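# Press a rubber seal fully into a lid's groove

## Task

Seat the rubber seal inside the lid's groove along its entire length, with no section left out of the groove.

## Robot and tools

Robot: two Franka FR3 seven-joint arms, left_arm and right_arm, each carrying a Robotiq 140 mm two-finger gripper with a wrist camera. The fingers can fold at a hinge. A part held near the fingertips (outer quarter of the pads) gets the requested squeeze. A part held nearer the palm may be pulled in, held loosely, or squeezed harder than asked. Pushing fingertips straight into a surface folds them easily unless they are fully closed, so contact can go unnoticed and a later grip can miss.

Frame: all poses, positions and velocities are in the scene frame. Its origin is at table-top height, halfway between the arms' nominal bases. +z is up, +x points out over the table, and left_arm sits on the +y side; these names do not match image sides. Actual bases: left_arm about (+0.055, +0.462, 0) m, right_arm about (-0.031, -0.403, 0) m. The gripper's own +z runs along the fingers and the fingers close along its y axis. end_effector_position is the point between the closed pads; fingertips extend about 33 mm past it at gaps up to 40 mm, and only 9 mm past it when fully open. Reported poses can be off by a few centimetres.

Row layout (shared by execute_actions and move): one list of 18 numbers covering both arms, each in [-1, 1]. Order: left dx, dy, dz, rx, ry, rz, left gripper position, force_limit, speed; then the same nine for the right arm. dx, dy, dz, rx, ry, rz are offsets, not poses, measured from that arm's Hand target at the start of the action or move, along scene axes; 1.0 equals 0.6 m for distances and 180 degrees for rotation. rx, ry, rz form a single rotation vector, turning about the Hand target's position. Every row counts from that same start, not from the preceding row; sending the same offset again in a new call moves the arm further. Six zeros re-request the current Hand target. Gripper numbers are absolute settings: position +1 fully open (140 mm), about -0.8 pads touch, -1 closes until blocked. force_limit ranges from about 14 N (-1) to 58 N (+1) for slow closes; speed from about 30 mm/s (-1) to 250 mm/s (+1). A fast close grips much harder. Both start at +1. To leave a gripper unchanged, resend its previous three numbers, since 0 is itself a command.

execute_actions(actions, cameras): actions is a list of actions; each action is up to 15 rows, one per 1/30 s step, and a short table repeats its final row. An empty list returns images and full status. cameras picks camera names, ["all"], or [].

move(target, speed, blend, blocking, cameras): target is one 18-number row or a list of up to 15 rows, all offsets from the same starting Hand targets. Straight-line paths, ending together, lasting 0.5 to 10 s. speed in m/s, 0.002 to 2 (default 0.25), one value or one per target. blend in metres rounds corners (0 means stop at each). blocking=false returns after about 0.5 s while the motion continues. The path does not avoid obstacles or the other arm. Result line move: reports done, off_target, moving, held or fault, plus limits (paced = clipped, held = steps withheld).

wait(seconds 0 to 10), stop() to brake a running move, zoom_image(camera, region [x0,y0,x1,y1] pixels, at most 504 by 504), clear_fault(arm), read_manual(section), finished_scene(scene = the current scene number) once the seal is fully in.

Controller: each step the commanded pose is clipped to within 70 mm and 16 degrees of the measured gripper pose. Hand target is the last commanded pose after clipping; grippers often settle short, so send the remaining gap as an offset. To stop pushing on something, command the target back past the gripper.

Results: end_effector_position (m) and quat_wxyz; object_status 0 moving, 1 blocked while opening, 2 blocked while closing (a grip), 3 reached position or pads met. position_measured is in counts: 3 open, 75 about 100 mm, 139 about 60 mm, 200 about 20 mm, 230 pads touching. To grip harder while status is 2, raise force_limit and switch position between -1 and -0.98. Joint torques, external joint torques, flange force (gripper axes, noisy), and a Wrist depth grid of 7x7 distances in mm ('-' means no value) are also given.

Avoid: each arm faults (and stops until clear_fault) at 85 N outside force, or contact torque of 85 N m on the large joints and 11 N m on the wrist joints, or at joint range or speed limits. Keep presses on the seal gentle and gradual, and never slam into the table or lid. Keep the grippers and their cameras away from each other, and never close one gripper on the other's fingers. Don't drop parts, release them while moving, or let anything leave the table. Holding loads or stretched arms heats motors; a MOTOR HOT line warns of a possible 30 to 60 s brake.

Each tool is called after "Emit:" in YAML: its name, and indented under it one key for each argument.

## Session

Emit:
execute_actions:
  actions: []

Scene clock: 0.00 s.
left_arm: end_effector_position=(+0.1735, +0.6965, +0.2311) position_measured=3 object_status=3 end_effector_quat_wxyz=(-0.377, -0.032, +0.825, +0.421) | right_arm: end_effector_position=(+0.5190, -0.6571, +0.1633) position_measured=3 object_status=3 end_effector_quat_wxyz=(+0.159, +0.861, -0.447, +0.185)
Joint positions: left_arm=[0.098 -0.369 -0.063 -2.808 0.767 1.46 1.212] | right_arm=[-0.336 0.045 0.016 -2.293 -0.709 2.553 -0.379]
Joint velocities: within noise
Joint torques (N m): no reading
External joint torques (N m): no reading
Flange force (N): no reading
Wrist depth (mm): cam_left_wrist=[312 389 2275 2627 2600 - - / 297 360 1902 2523 2255 - - / 283 347 1782 2275 2929 - - / 267 130 1490 2089 2682 132 - / - 119 359 2160 2450 132 104 / - 269 1268 - 2498 2141 99 / - 261 331 1613 2055 1408 -] | cam_right_wrist=[1208 1220 1276 1289 1296 1367 1554 / 1174 1197 1083 1296 1303 1345 1397 / 1112 1180 - 1238 1238 1289 1345 / 1132 141 - - 1226 127 1310 / - 110 - - - 128 96 / - - - - - 319 - / - - - - - - -]
Hand target: left_arm +0.1735, +0.6965, +0.2311; -0.377, -0.032, +0.825, +0.421 | right_arm +0.5190, -0.6571, +0.1633; +0.159, +0.861, -0.447, +0.185
Tool commands: left_gripper/position=+1.0 left_gripper/force_limit=+1.0 left_gripper/speed=+1.0 right_gripper/position=+1.0 right_gripper/force_limit=+1.0 right_gripper/speed=+1.0

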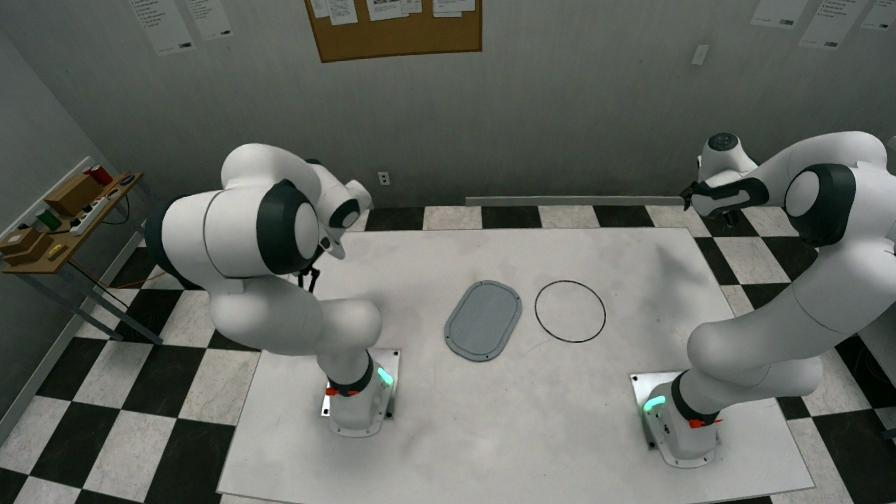

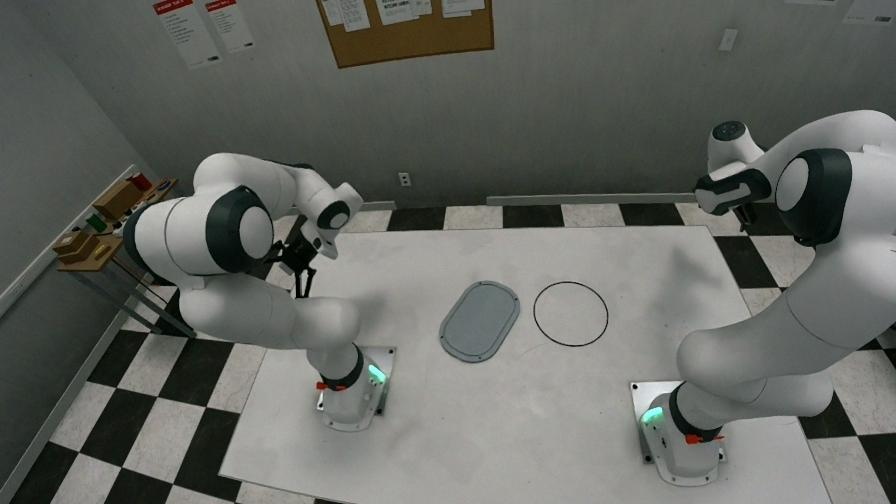

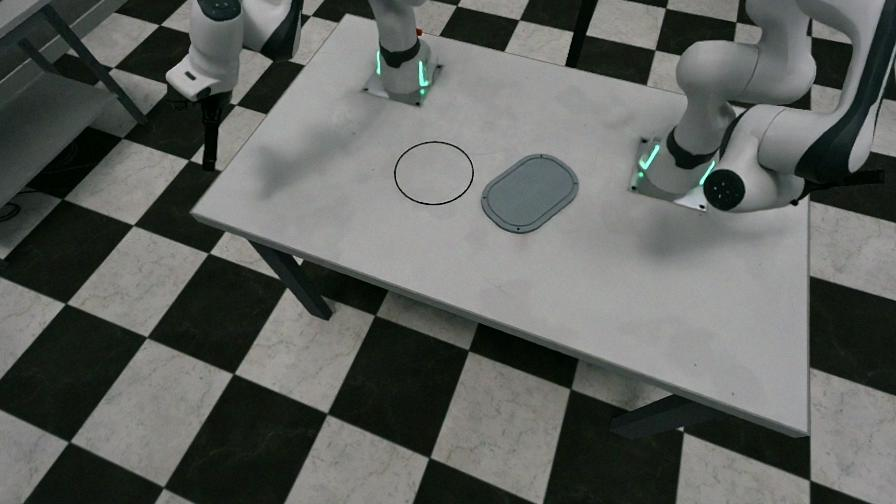

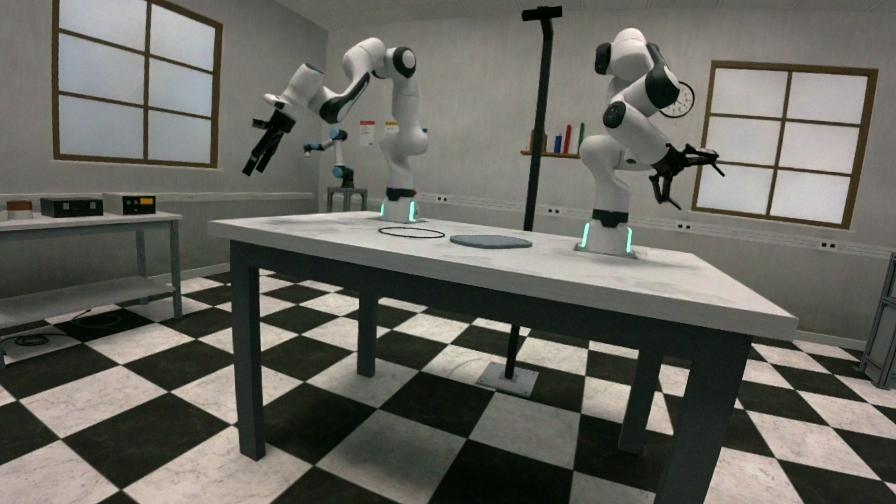

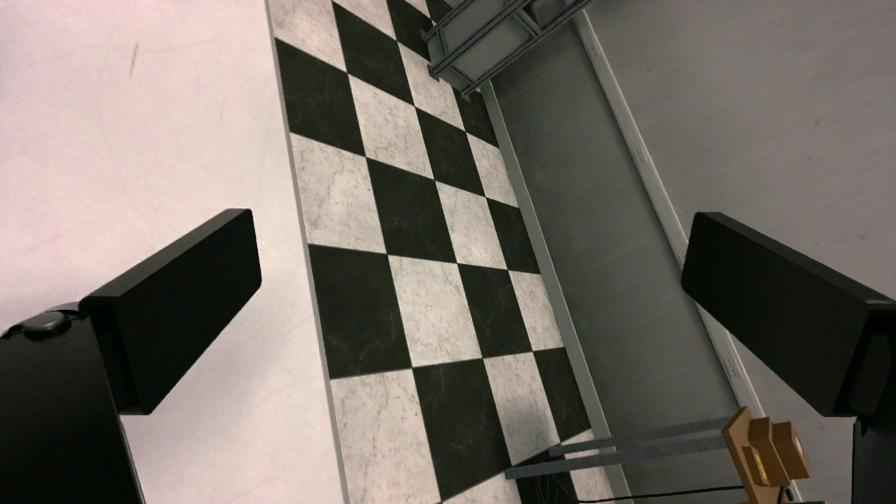

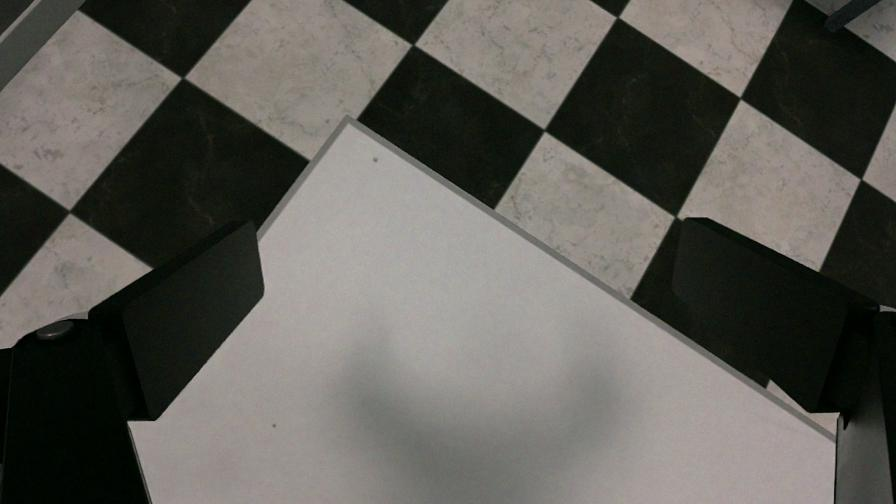

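Emit:
zoom_image:
  camera: "cam_head_left"
  region: [420, 260, 630, 380]

Emit:
zoom_image:
  camera: "cam_high"
  region: [380, 125, 600, 249]

Emit:
zoom_image:
  camera: "cam_low"
  region: [360, 200, 560, 270]

Scaled by 2.400 from the camera's 896x504 image, which has a finer 1280x720 frame.

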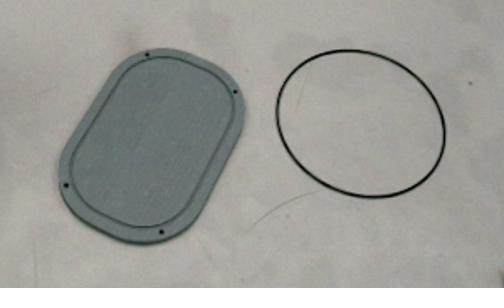

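Scaled by 2.291 from the camera's 896x504 image, which has a finer 1280x720 frame.

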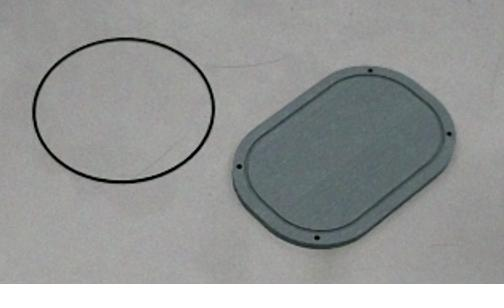

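Scaled by 2.520 from the camera's 896x504 image, which has a finer 1280x720 frame.

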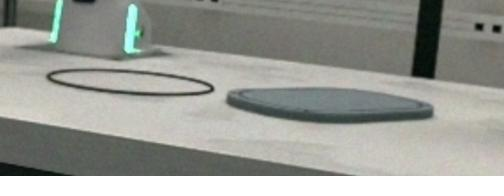

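Emit:
move:
  target:
    - [0.46, -0.41, 0.28, -0.2848, -0.2550, -0.0216, 1, 1, 1, -0.2, 0.4, 0.3, 0, 0, 0, 1, 1, 1]
    - [0.1275, -0.911, 0.2817, -0.2848, -0.2550, -0.0216, 1, 1, 1, -0.28, 0.45, 0.3, 0, 0, 0, 1, 1, 1]
  speed: 0.3
  blend: 0.1
  cameras: ["all"]

Scene clock: 16.70 s.
left_arm: end_effector_position=(+0.2514, +0.1505, +0.3991) position_measured=3 object_status=3 end_effector_quat_wxyz=(+0.000, +0.004, +1.000, +0.000) | right_arm: end_effector_position=(+0.3524, -0.3881, +0.3442) position_measured=3 object_status=3 end_effector_quat_wxyz=(+0.159, +0.862, -0.444, +0.186)
Joint positions: left_arm=[-0.21 -0.721 -0.534 -2.155 -0.343 1.511 0.934] | right_arm=[-0.032 -0.684 0.352 -2.449 -0.282 1.855 -0.297]
Joint velocities: left_arm=[0 0.001 0 0 0.003 0 -0.006] | right_arm=[within noise]
Joint torques (N m): left_arm=[-0.27 -4.37 10.47 22.93 0.47 2.32 -0.21] | right_arm=[0.99 -8.27 -6.11 24.02 0.19 2.12 0.24]
External joint torques (N m): left_arm=[-0.2 -1.29 0.67 0.76 -0.28 -0.16 -0.21] | right_arm=[0.94 -0.34 -0.06 -0.6 0.34 -0.28 0.21]
Flange force (N): left_arm=[2.8 2.3 -1.8] | right_arm=[-2.7 3.0 0.2]
Wrist depth (mm): cam_left_wrist=[- - 477 474 - - 468 / - 503 528 - 504 506 520 / 554 - 498 - - 542 533 / - 130 - - 607 132 109 / - 120 - - 625 124 104 / - 1807 1757 1677 642 2072 99 / - 1833 1807 1782 - 1916 -] | cam_right_wrist=[1374 1438 1554 - 1563 1624 1573 / 1367 1331 - - - 1554 1573 / 1257 - - - - - 1535 / 1276 129 - 498 497 127 1614 / - 110 - - - 120 95 / - - - - - 483 - / - - - 463 - 455 -]
Hand target: left_arm +0.2500, +0.1499, +0.4001; +0.000, +0.000, +1.000, +0.000 | right_arm +0.3510, -0.3871, +0.3433; +0.159, +0.861, -0.447, +0.185
Off the commanded pose: left_arm 0.002 m, 0 deg | right_arm 0.002 m, 0 deg.
move: done

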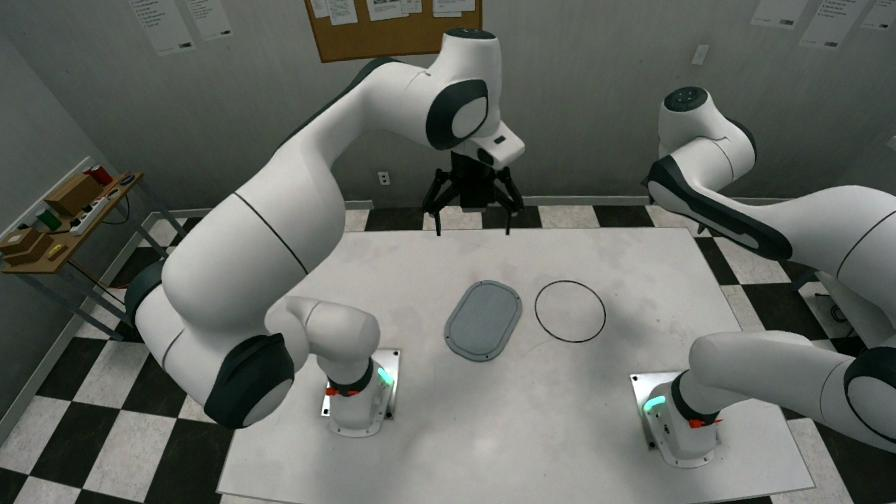

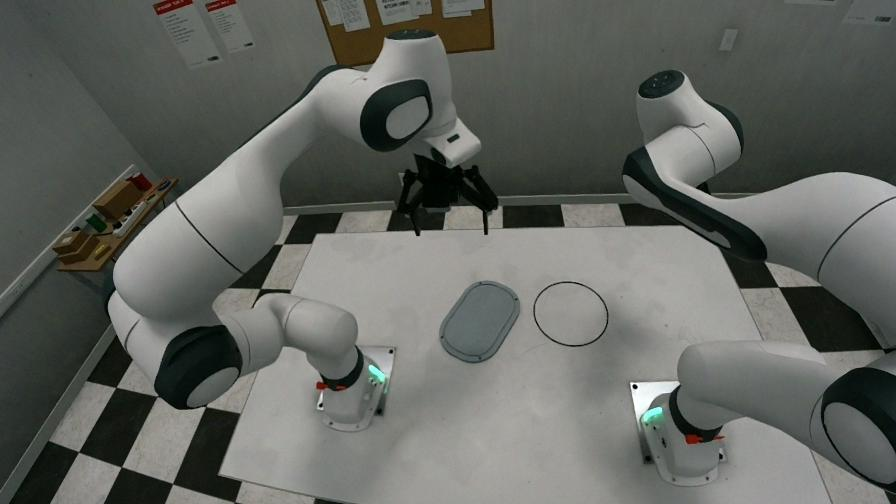

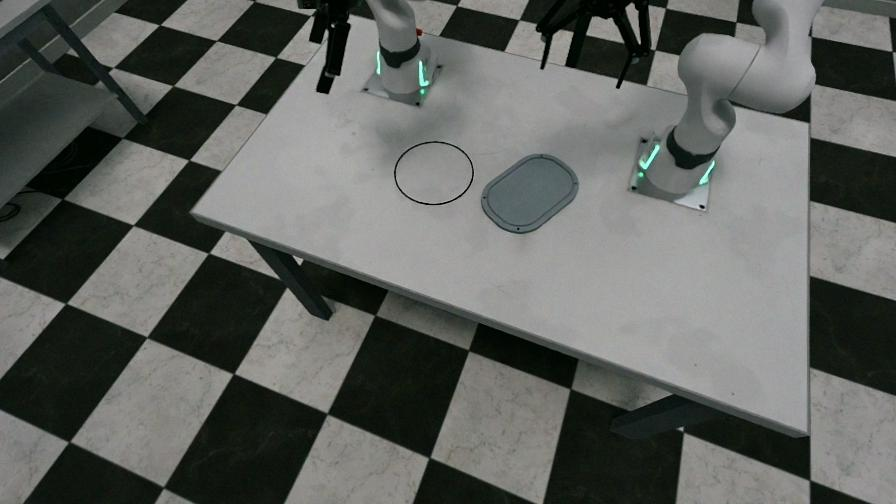

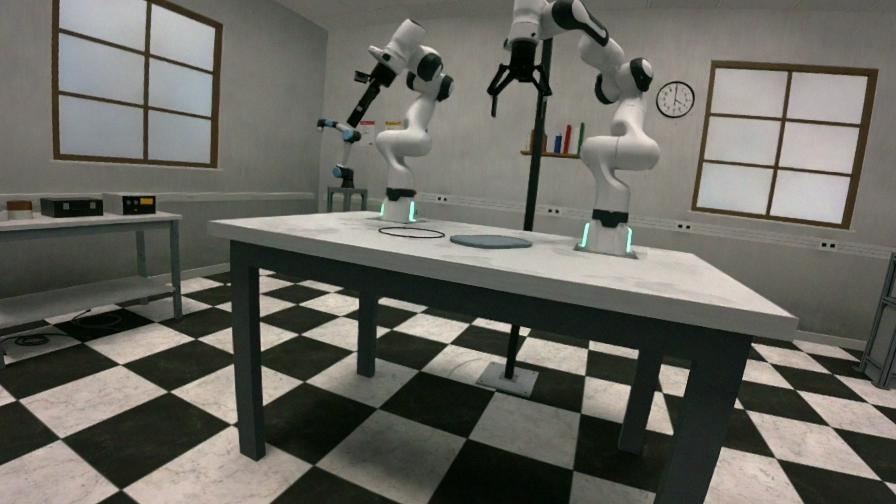

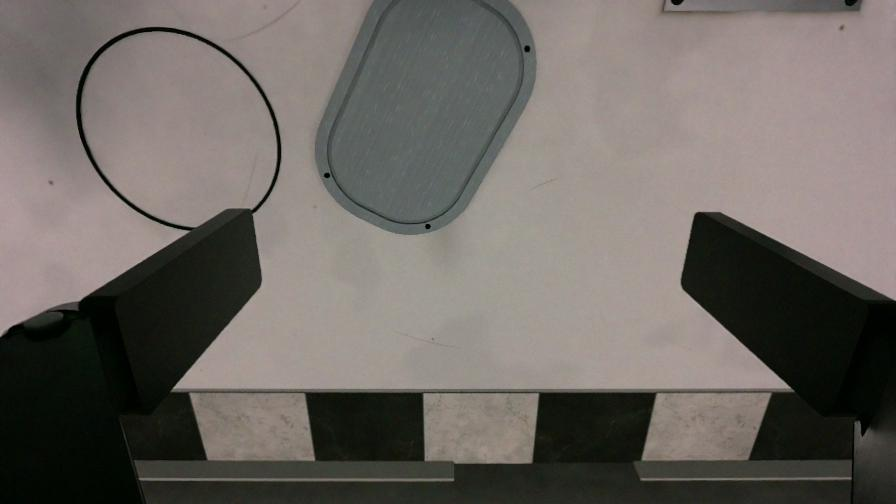

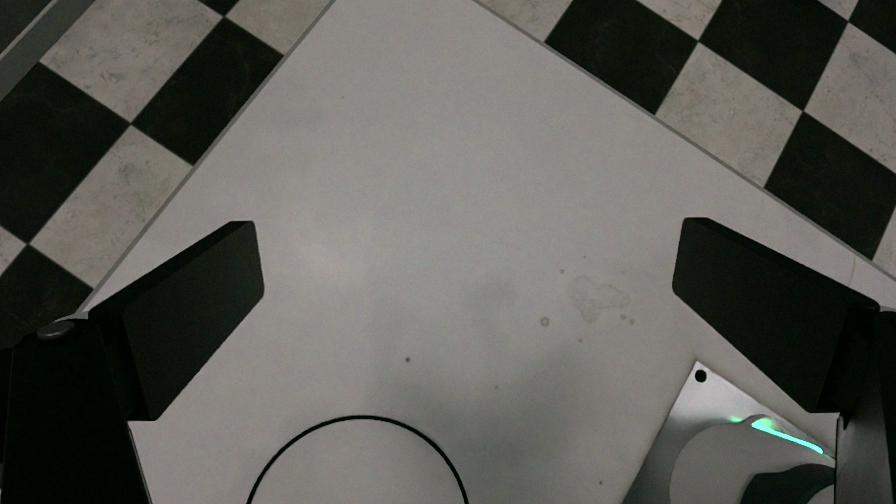

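Emit:
zoom_image:
  camera: "cam_left_wrist"
  region: [300, 0, 552, 252]

Emit:
zoom_image:
  camera: "cam_left_wrist"
  region: [60, 10, 300, 250]

Scaled by 2.000 from the camera's 896x504 image, which has a finer 1280x720 frame.

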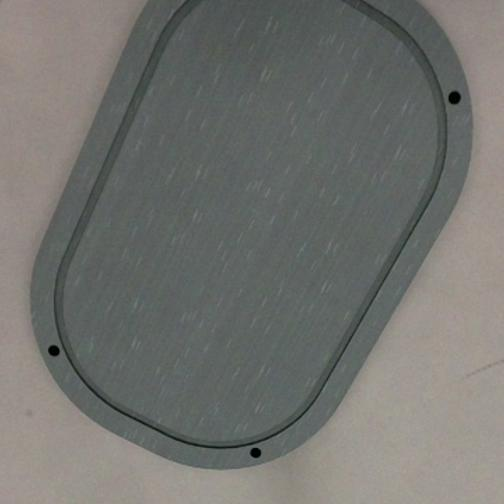

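Scaled by 2.100 from the camera's 896x504 image, which has a finer 1280x720 frame.

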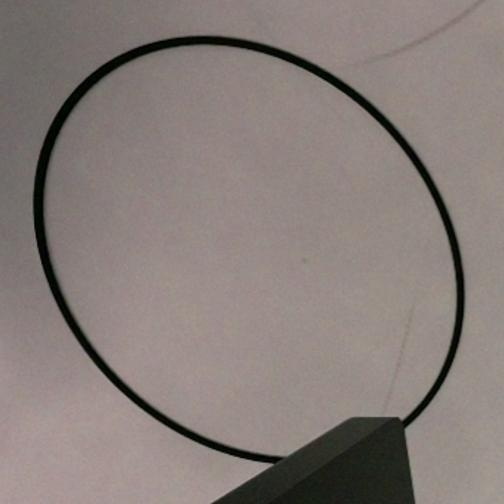

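Emit:
move:
  target: [-0.01, -0.25, 0.012, 0, 0.1111, 0, 1, 1, 1, 0, 0, 0, 0, 0, 0, 1, 1, 1]
  speed: 0.3
  cameras: ["cam_left_wrist"]

Emit:
zoom_image:
  camera: "cam_left_wrist"
  region: [400, 120, 670, 390]

Emit:
zoom_image:
  camera: "cam_left_wrist"
  region: [180, 120, 430, 370]

Scene clock: 24.43 s.
left_arm: end_effector_position=(+0.2445, -0.0007, +0.4074) position_measured=3 object_status=3 end_effector_quat_wxyz=(-0.174, +0.002, +0.985, -0.003) | right_arm: end_effector_position=(+0.3524, -0.3881, +0.3442) position_measured=3 object_status=3 end_effector_quat_wxyz=(+0.159, +0.862, -0.444, +0.186)
Joint positions: left_arm=[-0.139 -0.028 -0.841 -1.616 -0.315 1.407 0.581] | right_arm=[-0.032 -0.684 0.352 -2.449 -0.282 1.855 -0.297]
Joint velocities: left_arm=[0 -0.001 0 -0.001 -0.001 0 -0.005] | right_arm=[within noise]
Joint torques (N m): left_arm=[-0.74 -20.14 0.72 24.56 0.2 1.75 -0.12] | right_arm=[0.99 -8.24 -6.17 24.02 0.17 2.11 0.21]
External joint torques (N m): left_arm=[-0.66 -0.16 0.15 0.99 0.33 -0.14 -0.13] | right_arm=[0.97 -0.42 -0.13 -0.54 0.31 -0.28 0.18]
Flange force (N): left_arm=[-0.9 -4.1 -4.3] | right_arm=[-2.6 3.3 0.0]
Wrist depth (mm): cam_left_wrist=[497 533 571 539 527 527 484 / 570 546 - - - - 496 / - - - - - - 561 / 558 130 - - - 124 - / - 120 - 571 - - 104 / - 96 - - 559 - 99 / - - - - - - -] | cam_right_wrist=[1367 1413 1345 515 1507 1573 1646 / 1382 1367 - - - 1525 1573 / 1303 1303 - - - 509 1489 / 1289 129 - - - 127 1498 / - 110 475 - - 119 95 / - - - - - 522 - / - - - - - 465 -]
Hand target: left_arm +0.2440, -0.0001, +0.4073; -0.174, +0.000, +0.985, +0.000 | right_arm +0.3510, -0.3871, +0.3433; +0.159, +0.861, -0.447, +0.185
Off the commanded pose: left_arm 0.001 m, 0 deg | right_arm 0.002 m, 0 deg.
move: done
Images, in order (width x height): cam_left_wrist 896x504.

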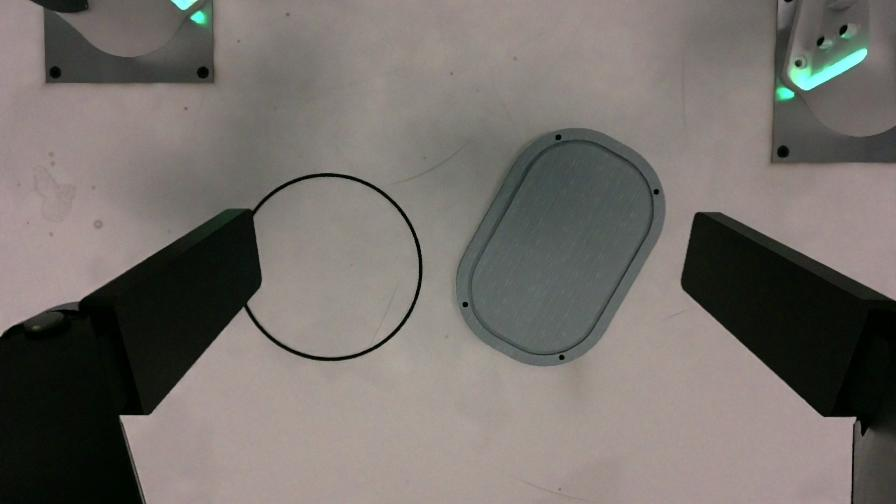

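Scaled by 1.867 from the camera's 896x504 image, which has a finer 1280x720 frame.

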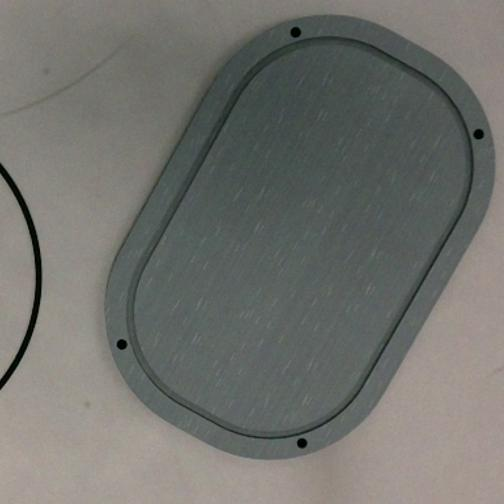

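Scaled by 2.016 from the camera's 896x504 image, which has a finer 1280x720 frame.

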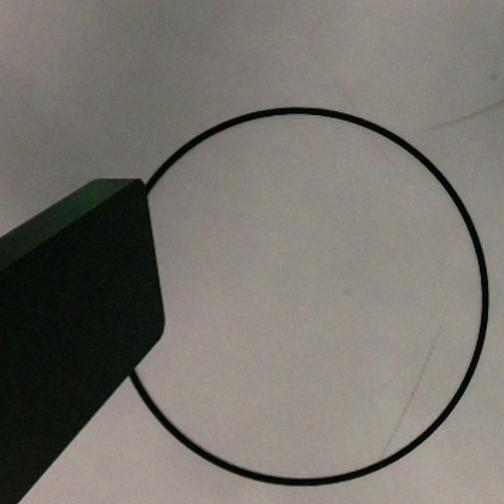

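Emit:
zoom_image:
  camera: "cam_left_wrist"
  region: [450, 120, 570, 240]

Emit:
zoom_image:
  camera: "cam_left_wrist"
  region: [550, 120, 670, 240]

Emit:
zoom_image:
  camera: "cam_left_wrist"
  region: [450, 250, 570, 370]

Emit:
zoom_image:
  camera: "cam_left_wrist"
  region: [550, 250, 670, 370]

Scaled by 4.200 from the camera's 896x504 image, which has a finer 1280x720 frame.

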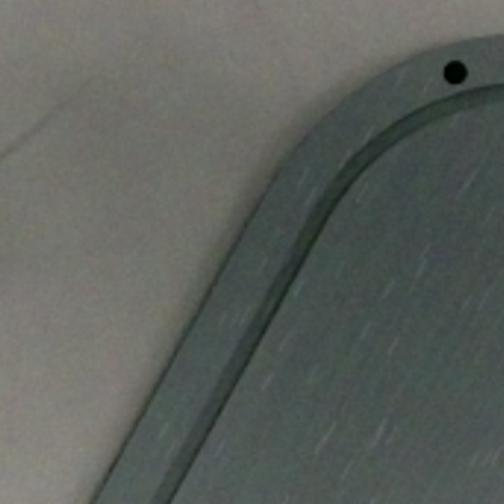

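Scaled by 4.200 from the camera's 896x504 image, which has a finer 1280x720 frame.

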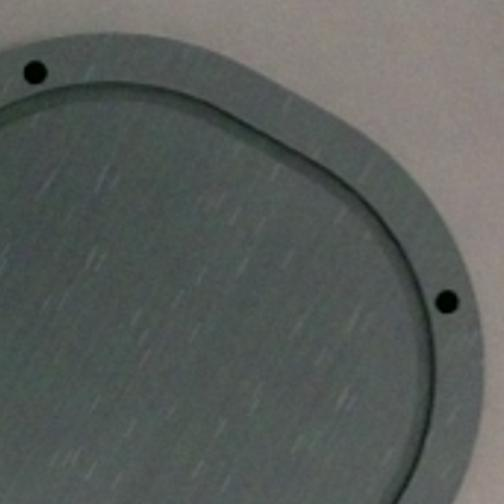

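Scaled by 4.200 from the camera's 896x504 image, which has a finer 1280x720 frame.

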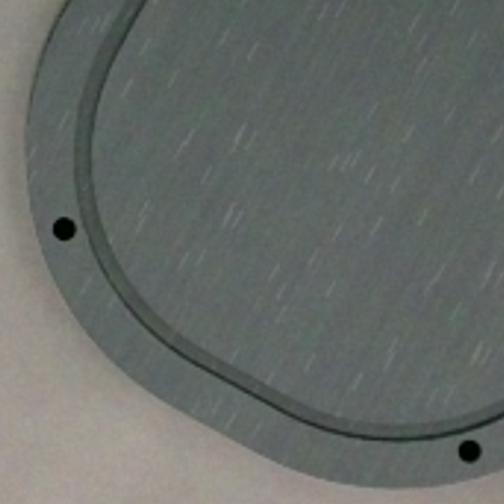

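Scaled by 4.200 from the camera's 896x504 image, which has a finer 1280x720 frame.

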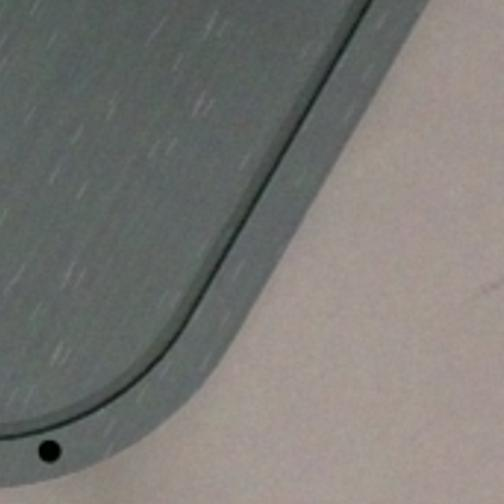

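Emit:
move:
  target: [-0.0133, 0.208, -0.38, 0, 0, 0, 1, 1, 1, 0, 0, 0, 0, 0, 0, 1, 1, 1]
  speed: 0.3
  cameras: ["cam_left_wrist"]

Emit:
zoom_image:
  camera: "cam_left_wrist"
  region: [200, 0, 450, 250]

Emit:
zoom_image:
  camera: "cam_left_wrist"
  region: [450, 0, 700, 250]

Emit:
zoom_image:
  camera: "cam_left_wrist"
  region: [200, 250, 450, 500]

Emit:
zoom_image:
  camera: "cam_left_wrist"
  region: [450, 250, 700, 500]

Scene clock: 34.30 s.
left_arm: end_effector_position=(+0.2359, +0.1255, +0.1794) position_measured=3 object_status=3 end_effector_quat_wxyz=(-0.174, -0.003, +0.985, +0.002) | right_arm: end_effector_position=(+0.3524, -0.3881, +0.3442) position_measured=3 object_status=3 end_effector_quat_wxyz=(+0.159, +0.862, -0.444, +0.186)
Joint positions: left_arm=[-0.159 -0.327 -0.694 -2.434 -0.475 1.878 0.984] | right_arm=[-0.032 -0.684 0.352 -2.449 -0.282 1.855 -0.297]
Joint velocities: left_arm=[-0.002 0 0 0 0 0 0.006] | right_arm=[within noise]
Joint torques (N m): left_arm=[-1.14 -14.84 6.62 22.41 0.06 1.95 0.35] | right_arm=[0.99 -8.21 -6.17 24 0.17 2.1 0.23]
External joint torques (N m): left_arm=[-1.13 -1.23 1.14 0.42 -0.26 0.36 0.34] | right_arm=[1.01 -0.39 -0.06 -0.52 0.32 -0.28 0.2]
Flange force (N): left_arm=[4.7 4.8 -1.0] | right_arm=[-2.7 3.1 0.0]
Wrist depth (mm): cam_left_wrist=[312 303 316 317 317 319 309 / 319 - 320 309 319 321 325 / 321 324 323 313 305 323 321 / 324 130 325 313 - - 327 / - 130 316 314 - - 104 / - 330 324 - 331 332 99 / - 331 333 328 335 341 -] | cam_right_wrist=[1359 1421 1405 535 1544 1624 1635 / 1338 1471 - - - 1554 1454 / 1276 - - - - - 1544 / 1276 129 - 500 - 127 1471 / - 110 495 - 507 120 95 / - - 477 462 - 501 - / - - - - 476 457 -]
Hand target: left_arm +0.2360, +0.1247, +0.1793; -0.174, +0.000, +0.985, +0.000 | right_arm +0.3510, -0.3871, +0.3433; +0.159, +0.861, -0.447, +0.185
Off the commanded pose: left_arm 0.001 m, 0 deg | right_arm 0.002 m, 0 deg.
move: done
Images, in order (width x height): cam_left_wrist 896x504.

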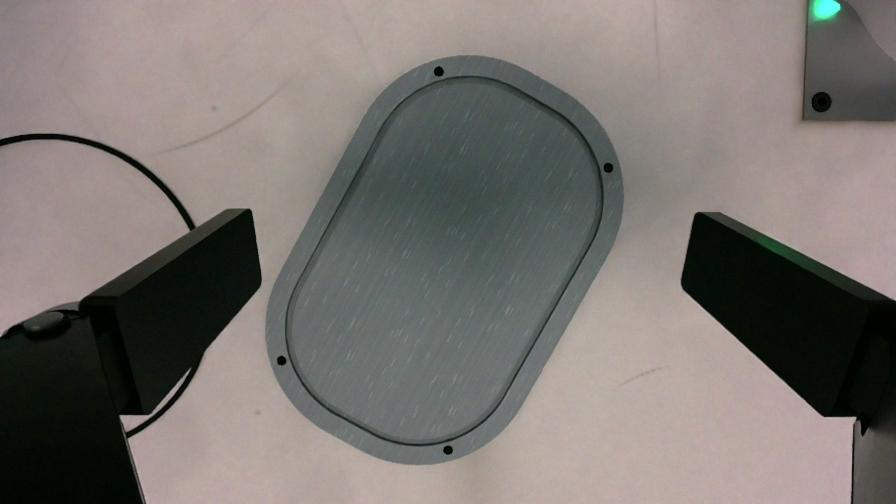

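Scaled by 2.016 from the camera's 896x504 image, which has a finer 1280x720 frame.

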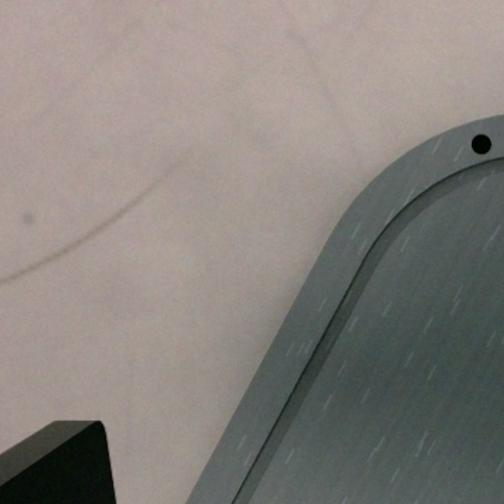

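Scaled by 2.016 from the camera's 896x504 image, which has a finer 1280x720 frame.

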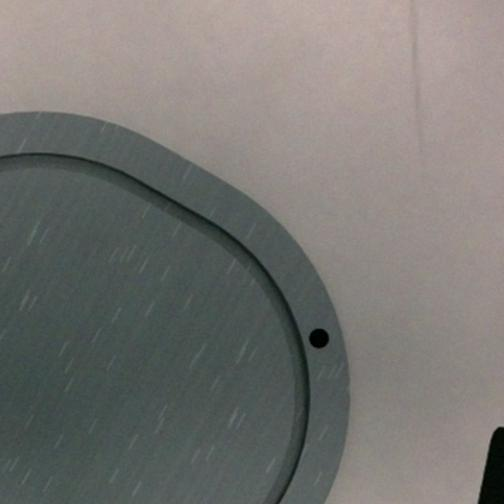

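Scaled by 2.016 from the camera's 896x504 image, which has a finer 1280x720 frame.

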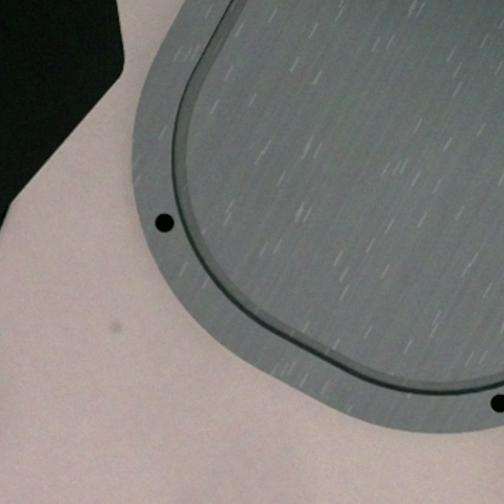

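Scaled by 2.016 from the camera's 896x504 image, which has a finer 1280x720 frame.

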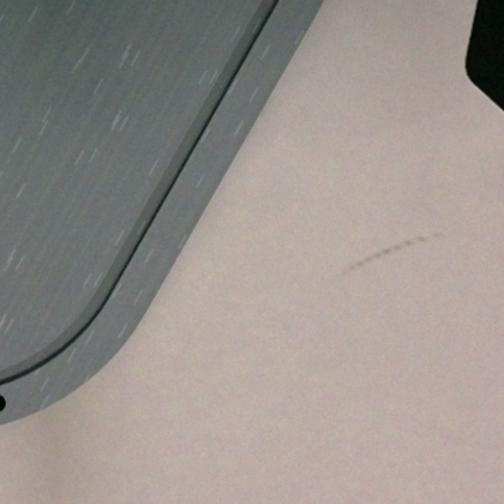

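Emit:
move:
  target: [0.357, 0.492, 0.368, 0.0593, -0.1005, 0.3354, 1, 1, 1, -0.2517, 0.55, 0.012, 0.1625, -0.0292, -0.3484, -1, -0.5, 0]
  speed: 0.3
  cameras: ["cam_right_wrist", "cam_head_left"]

Scene clock: 64.90 s.
left_arm: end_effector_position=(+0.4507, +0.4203, +0.3998) position_measured=3 object_status=3 end_effector_quat_wxyz=(+0.001, -0.505, +0.863, +0.000) | right_arm: end_effector_position=(+0.2010, -0.0584, +0.3510) position_measured=233 object_status=3 end_effector_quat_wxyz=(+0.001, -0.511, +0.859, -0.001)
Joint positions: left_arm=[0.469 -0.56 -0.421 -2.099 -0.219 1.582 0.626] | right_arm=[-0.386 -0.958 0.886 -2.138 0.691 1.444 0.829]
Joint velocities: left_arm=[within noise] | right_arm=[-0.001 0.001 -0.001 0 0 0.001 0.006]
Joint torques (N m): left_arm=[-0.23 -10.77 6.8 24.3 0.74 2.35 -0.22] | right_arm=[0.53 10.22 -19.69 17.97 1.01 2.26 0.31]
External joint torques (N m): left_arm=[-0.27 -0.91 0.39 0.93 -0.01 -0.16 -0.22] | right_arm=[0.53 -1 0.77 0.36 0.26 -0.26 0.31]
Flange force (N): left_arm=[0.9 0.8 -2.7] | right_arm=[-0.2 2.9 0.7]
Wrist depth (mm): cam_left_wrist=[1300 - 507 - - - 453 / 1320 1327 - - 495 - - / 1416 1440 570 532 - - - / 1385 130 1573 - - 132 1424 / - 130 1644 - 640 124 104 / - 1677 1770 1807 1722 1931 99 / - - 1975 1847 1874 1931 -] | cam_right_wrist=[- - - - - 463 425 / - - - - - - - / - 500 486 481 - - - / 1413 - - 118 - - - / 1544 - - - - - - / 1438 - - - - - 547 / - - - - - - -]
Hand target: left_arm +0.4502, +0.4199, +0.4001; +0.000, -0.508, +0.861, +0.000 | right_arm +0.2000, -0.0571, +0.3505; +0.000, -0.508, +0.861, +0.000
Off the commanded pose: left_arm 0.001 m, 0 deg | right_arm 0.002 m, 0 deg.
move: done
Images, in order (width x height): cam_head_left 896x504, cam_right_wrist 896x504.

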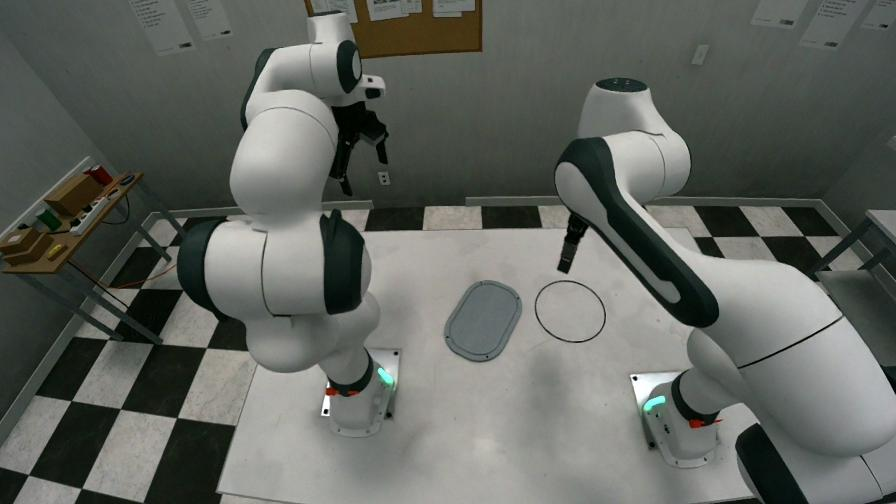

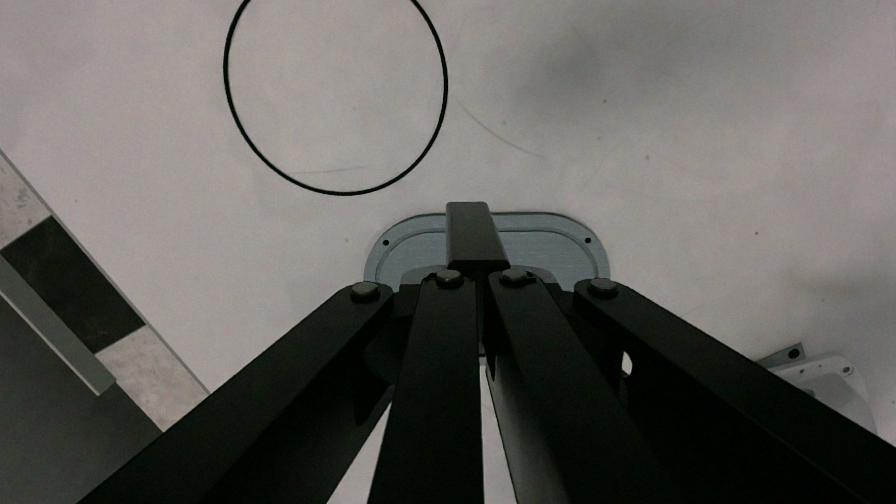

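Emit:
move:
  target: [0, 0, 0, 0, 0, 0, 1, 1, 1, -0.155, 0.4267, -0.25, 0, 0, 0, -1, -0.5, 0]
  speed: 0.25
  cameras: ["cam_right_wrist", "cam_head_left", "cam_low"]

Scene clock: 68.47 s.
left_arm: end_effector_position=(+0.4507, +0.4203, +0.3998) position_measured=3 object_status=3 end_effector_quat_wxyz=(+0.001, -0.505, +0.863, +0.000) | right_arm: end_effector_position=(+0.1078, +0.1984, +0.2013) position_measured=233 object_status=3 end_effector_quat_wxyz=(+0.001, -0.512, +0.859, -0.001)
Joint positions: left_arm=[0.469 -0.56 -0.421 -2.099 -0.219 1.582 0.625] | right_arm=[-0.658 -1.088 1.493 -1.742 1.08 1.584 1.22]
Joint velocities: left_arm=[within noise] | right_arm=[0 0 -0.001 0.001 0 0 0.005]
Joint torques (N m): left_arm=[-0.5 -10.77 6.95 24.31 0.74 2.36 -0.15] | right_arm=[0.53 30.91 -28.09 11.66 0.93 2.24 0.18]
External joint torques (N m): left_arm=[-0.52 -0.91 0.56 0.99 -0.01 -0.14 -0.15] | right_arm=[0.45 -1.21 0.8 0.24 0.14 -0.24 0.18]
Flange force (N): left_arm=[0.9 1.1 -2.8] | right_arm=[-1.0 1.6 1.5]
Wrist depth (mm): cam_left_wrist=[1268 1281 - 497 500 - 451 / 1320 1334 - - - - - / 1440 1424 - 540 523 - - / 1300 130 1554 - - 132 110 / - 130 1554 - - 132 104 / - 1416 1770 1975 1699 1757 99 / - 1243 1807 1860 1902 1807 -] | cam_right_wrist=[- - 296 - - - - / - - - - - - - / - - - - - - - / - - - 112 - 357 335 / - - - - - 351 313 / - - - - - - 302 / - - - - - - -]
Hand target: left_arm +0.4502, +0.4199, +0.4001; +0.000, -0.508, +0.861, +0.000 | right_arm +0.1070, +0.1989, +0.2005; +0.000, -0.508, +0.861, +0.000
Off the commanded pose: left_arm 0.001 m, 0 deg | right_arm 0.001 m, 1 deg.
move: done
Images, in order (width x height): cam_head_left 896x504, cam_low 896x504, cam_right_wrist 896x504.

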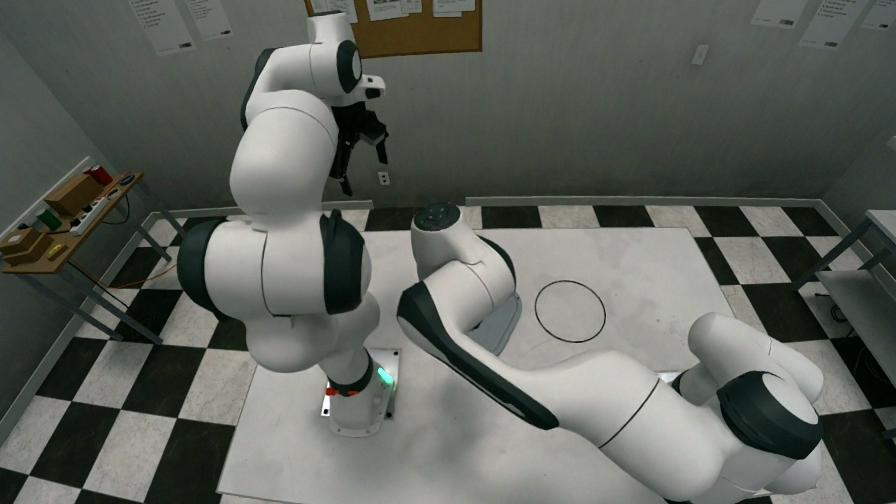

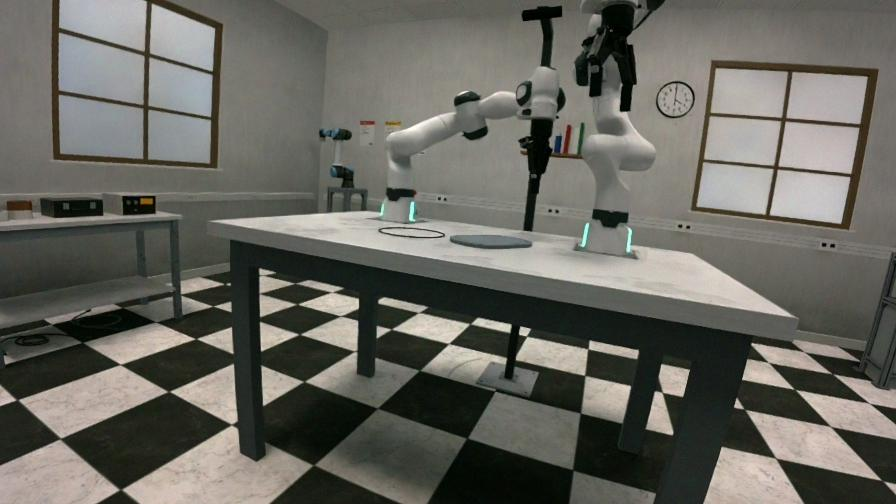

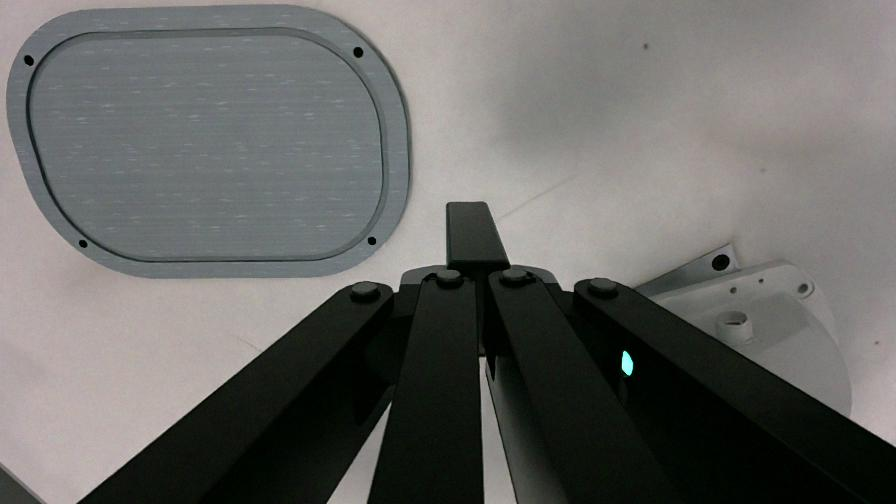

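Emit:
move:
  target: [0, 0, 0, 0, 0, 0, 1, 1, 1, -0.008, -0.0145, -0.2508, 0, 0, 0, -1, -0.5, 0]
  speed: 0.2
  cameras: ["cam_right_wrist"]

Scene clock: 73.17 s.
left_arm: end_effector_position=(+0.4507, +0.4203, +0.3998) position_measured=3 object_status=3 end_effector_quat_wxyz=(+0.001, -0.505, +0.863, +0.000) | right_arm: end_effector_position=(+0.1019, +0.1894, +0.0508) position_measured=233 object_status=3 end_effector_quat_wxyz=(+0.000, -0.505, +0.863, -0.002)
Joint positions: left_arm=[0.469 -0.56 -0.421 -2.099 -0.219 1.582 0.625] | right_arm=[-0.644 -1.226 1.696 -1.896 1.272 1.791 1.167]
Joint velocities: left_arm=[within noise] | right_arm=[0 -0.001 0 -0.001 0 0.004 -0.006]
Joint torques (N m): left_arm=[-0.51 -10.77 6.93 24.3 0.74 2.37 -0.18] | right_arm=[0.54 32.06 -29.49 8.05 1.03 2.72 -0.43]
External joint torques (N m): left_arm=[-0.46 -0.8 0.6 0.91 -0.01 -0.14 -0.18] | right_arm=[0.56 -1.07 1.18 -0.25 0.27 0.24 -0.43]
Flange force (N): left_arm=[0.7 1.0 -2.7] | right_arm=[1.7 -0.2 3.6]
Wrist depth (mm): cam_left_wrist=[1281 1307 - - - - 458 / 1334 1370 - - 508 - - / 1408 1473 1393 - - 515 - / - 130 1440 - - 124 109 / - 130 1634 655 - 132 104 / - 1490 1722 1677 1644 1699 99 / - 1448 2023 1833 1847 - -] | cam_right_wrist=[- 158 - - - - - / - - 162 - - - - / - - - - - - 182 / - 180 - 140 192 - - / - - - - - - - / - - - - - - 217 / - - - - - - -]
Hand target: left_arm +0.4502, +0.4199, +0.4001; +0.000, -0.508, +0.861, +0.000 | right_arm +0.1022, +0.1902, +0.0500; +0.000, -0.508, +0.861, +0.000
Off the commanded pose: left_arm 0.001 m, 0 deg | right_arm 0.001 m, 0 deg.
move: done
Images, in order (width x height): cam_right_wrist 896x504.

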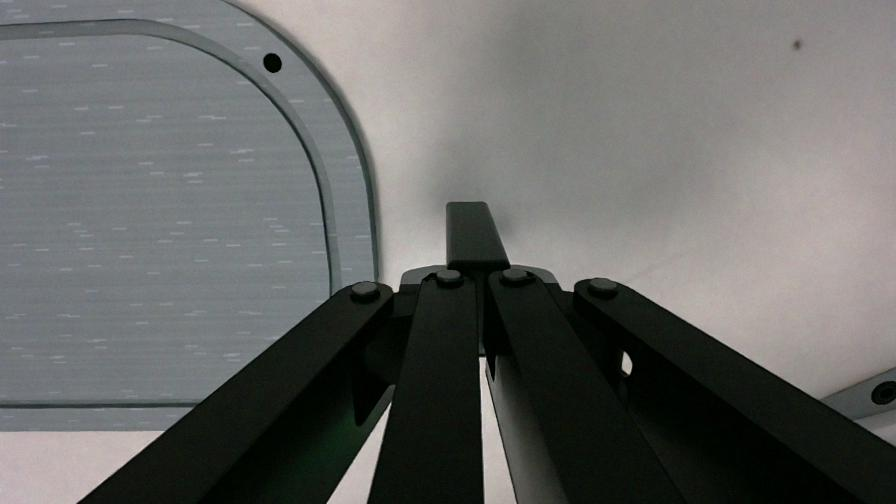

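Emit:
execute_actions:
  actions:
    - [[0,0,0,0,0,0,1,1,1,0.0033,0.0058,-0.005,0,0,0,-1,-0.5,0]]
    - [[0,0,0,0,0,0,1,1,1,0,0,-0.005,0,0,0,-1,-0.5,0]]
    - [[0,0,0,0,0,0,1,1,1,0,0,-0.005,0,0,0,-1,-0.5,0]]
    - [[0,0,0,0,0,0,1,1,1,0,0,-0.004,0,0,0,-1,-0.5,0]]
    - [[0,0,0,0,0,0,1,1,1,0,0,-0.003,0,0,0,-1,-0.5,0]]

Scene clock: 77.77 s.
left_arm: end_effector_position=(+0.4507, +0.4203, +0.3998) position_measured=3 object_status=3 end_effector_quat_wxyz=(+0.001, -0.505, +0.863, +0.000) | right_arm: end_effector_position=(+0.1038, +0.1934, +0.0380) position_measured=233 object_status=3 end_effector_quat_wxyz=(+0.000, -0.507, +0.862, -0.001)
Joint positions: left_arm=[0.469 -0.56 -0.421 -2.099 -0.219 1.582 0.625] | right_arm=[-0.664 -1.229 1.726 -1.883 1.282 1.815 1.165]
Joint torques (N m): left_arm=[-0.5 -10.78 6.96 24.33 0.76 2.36 -0.19] | right_arm=[0.51 32.61 -29.23 8 0.86 2.71 -0.37]
External joint torques (N m): left_arm=[-0.52 -0.86 0.55 0.9 0.01 -0.17 -0.19] | right_arm=[0.46 -1.26 1.44 -0.3 0.09 0.22 -0.37]
External joint torques at the end of the 1st action: left_arm=[-0.57 -0.85 0.5 0.98 -0.01 -0.15 -0.18] | right_arm=[0.65 -1.1 1.53 0.29 0.12 0.13 -0.34]
External joint torques at the end of the 2nd action: left_arm=[-0.61 -0.95 0.44 1 -0.02 -0.15 -0.17] | right_arm=[0.52 -1.15 1.82 -0.03 0.14 0.23 -0.37]
External joint torques at the end of the 3rd action: left_arm=[-0.52 -0.86 0.53 0.94 -0.01 -0.14 -0.19] | right_arm=[0.63 -1.06 0.76 -0.16 0.15 0.14 -0.39]
External joint torques at the end of the 4th action: left_arm=[-0.57 -0.85 0.51 0.92 -0.02 -0.14 -0.16] | right_arm=[0.55 -1.17 1.27 -0.29 0.11 0.17 -0.42]
Flange force (N): left_arm=[0.9 1.2 -2.6] | right_arm=[1.2 -0.2 3.9]
Flange force at the end of the 1st action (N): left_arm=[0.9 0.9 -2.8] | right_arm=[-0.5 0.7 3.6]
Flange force at the end of the 2nd action (N): left_arm=[1.1 1.0 -2.8] | right_arm=[0.2 0.2 4.4]
Flange force at the end of the 3rd action (N): left_arm=[0.9 1.0 -2.7] | right_arm=[1.8 -0.1 2.5]
Flange force at the end of the 4th action (N): left_arm=[0.9 1.1 -2.6] | right_arm=[1.7 -0.3 3.5]
Wrist depth (mm): cam_left_wrist=[1408 1268 - - - - 442 / 1377 1356 - - 508 - - / 1408 1432 552 543 - - 528 / 1416 130 1416 561 579 132 110 / - 120 1655 - 619 132 104 / - 1623 1757 - 1734 1722 99 / - 1482 1874 2023 1888 1874 -] | cam_right_wrist=[- 143 - - - - 158 / - 153 156 164 - - 161 / - 158 159 169 - - - / - - - 115 178 - - / - - - - - - 196 / - - - - - - - / - - - - - - -]
Hand target: left_arm +0.4502, +0.4199, +0.4001; +0.000, -0.508, +0.861, +0.000 | right_arm +0.1041, +0.1937, +0.0368; +0.000, -0.508, +0.861, +0.000
Off the commanded pose: left_arm 0.001 m, 0 deg | right_arm 0.001 m, 0 deg.
Step readings (end_effector_position of left_arm | right_arm; steps 1 to 15: 1st action; 16 to 30: 2nd action; 31 to 45: 3rd action; 46 to 60: 4th action; 61 to 75: 5th action):
0: (+0.4507, +0.4203, +0.3998) | (+0.1021, +0.1895, +0.0509)
1: (+0.4507, +0.4203, +0.3998) | (+0.1021, +0.1899, +0.0507)
2: (+0.4507, +0.4203, +0.3998) | (+0.1022, +0.1910, +0.0502)
4: (+0.4507, +0.4203, +0.3998) | (+0.1031, +0.1919, +0.0491)
8: (+0.4507, +0.4203, +0.3998) | (+0.1043, +0.1922, +0.0483)
15: (+0.4507, +0.4203, +0.3998) | (+0.1043, +0.1926, +0.0480)
16: (+0.4507, +0.4203, +0.3998) | (+0.1042, +0.1927, +0.0479)
17: (+0.4507, +0.4203, +0.3998) | (+0.1042, +0.1928, +0.0474)
19: (+0.4507, +0.4203, +0.3998) | (+0.1039, +0.1926, +0.0462)
23: (+0.4507, +0.4203, +0.3998) | (+0.1037, +0.1926, +0.0452)
30: (+0.4507, +0.4203, +0.3998) | (+0.1040, +0.1928, +0.0451)
31: (+0.4507, +0.4203, +0.3998) | (+0.1041, +0.1929, +0.0450)
32: (+0.4507, +0.4203, +0.3998) | (+0.1040, +0.1930, +0.0445)
34: (+0.4507, +0.4203, +0.3998) | (+0.1038, +0.1928, +0.0433)
38: (+0.4507, +0.4203, +0.3998) | (+0.1035, +0.1928, +0.0423)
45: (+0.4507, +0.4203, +0.3998) | (+0.1039, +0.1930, +0.0422)
46: (+0.4507, +0.4203, +0.3998) | (+0.1039, +0.1931, +0.0421)
47: (+0.4507, +0.4203, +0.3998) | (+0.1039, +0.1932, +0.0417)
49: (+0.4507, +0.4203, +0.3998) | (+0.1037, +0.1931, +0.0407)
53: (+0.4507, +0.4203, +0.3998) | (+0.1035, +0.1931, +0.0400)
60: (+0.4507, +0.4203, +0.3998) | (+0.1038, +0.1932, +0.0398)
61: (+0.4507, +0.4203, +0.3998) | (+0.1038, +0.1932, +0.0397)
62: (+0.4507, +0.4203, +0.3998) | (+0.1038, +0.1933, +0.0394)
64: (+0.4507, +0.4203, +0.3998) | (+0.1036, +0.1932, +0.0388)
68: (+0.4507, +0.4203, +0.3998) | (+0.1035, +0.1932, +0.0382)
75: (+0.4507, +0.4203, +0.3998) | (+0.1037, +0.1933, +0.0380)


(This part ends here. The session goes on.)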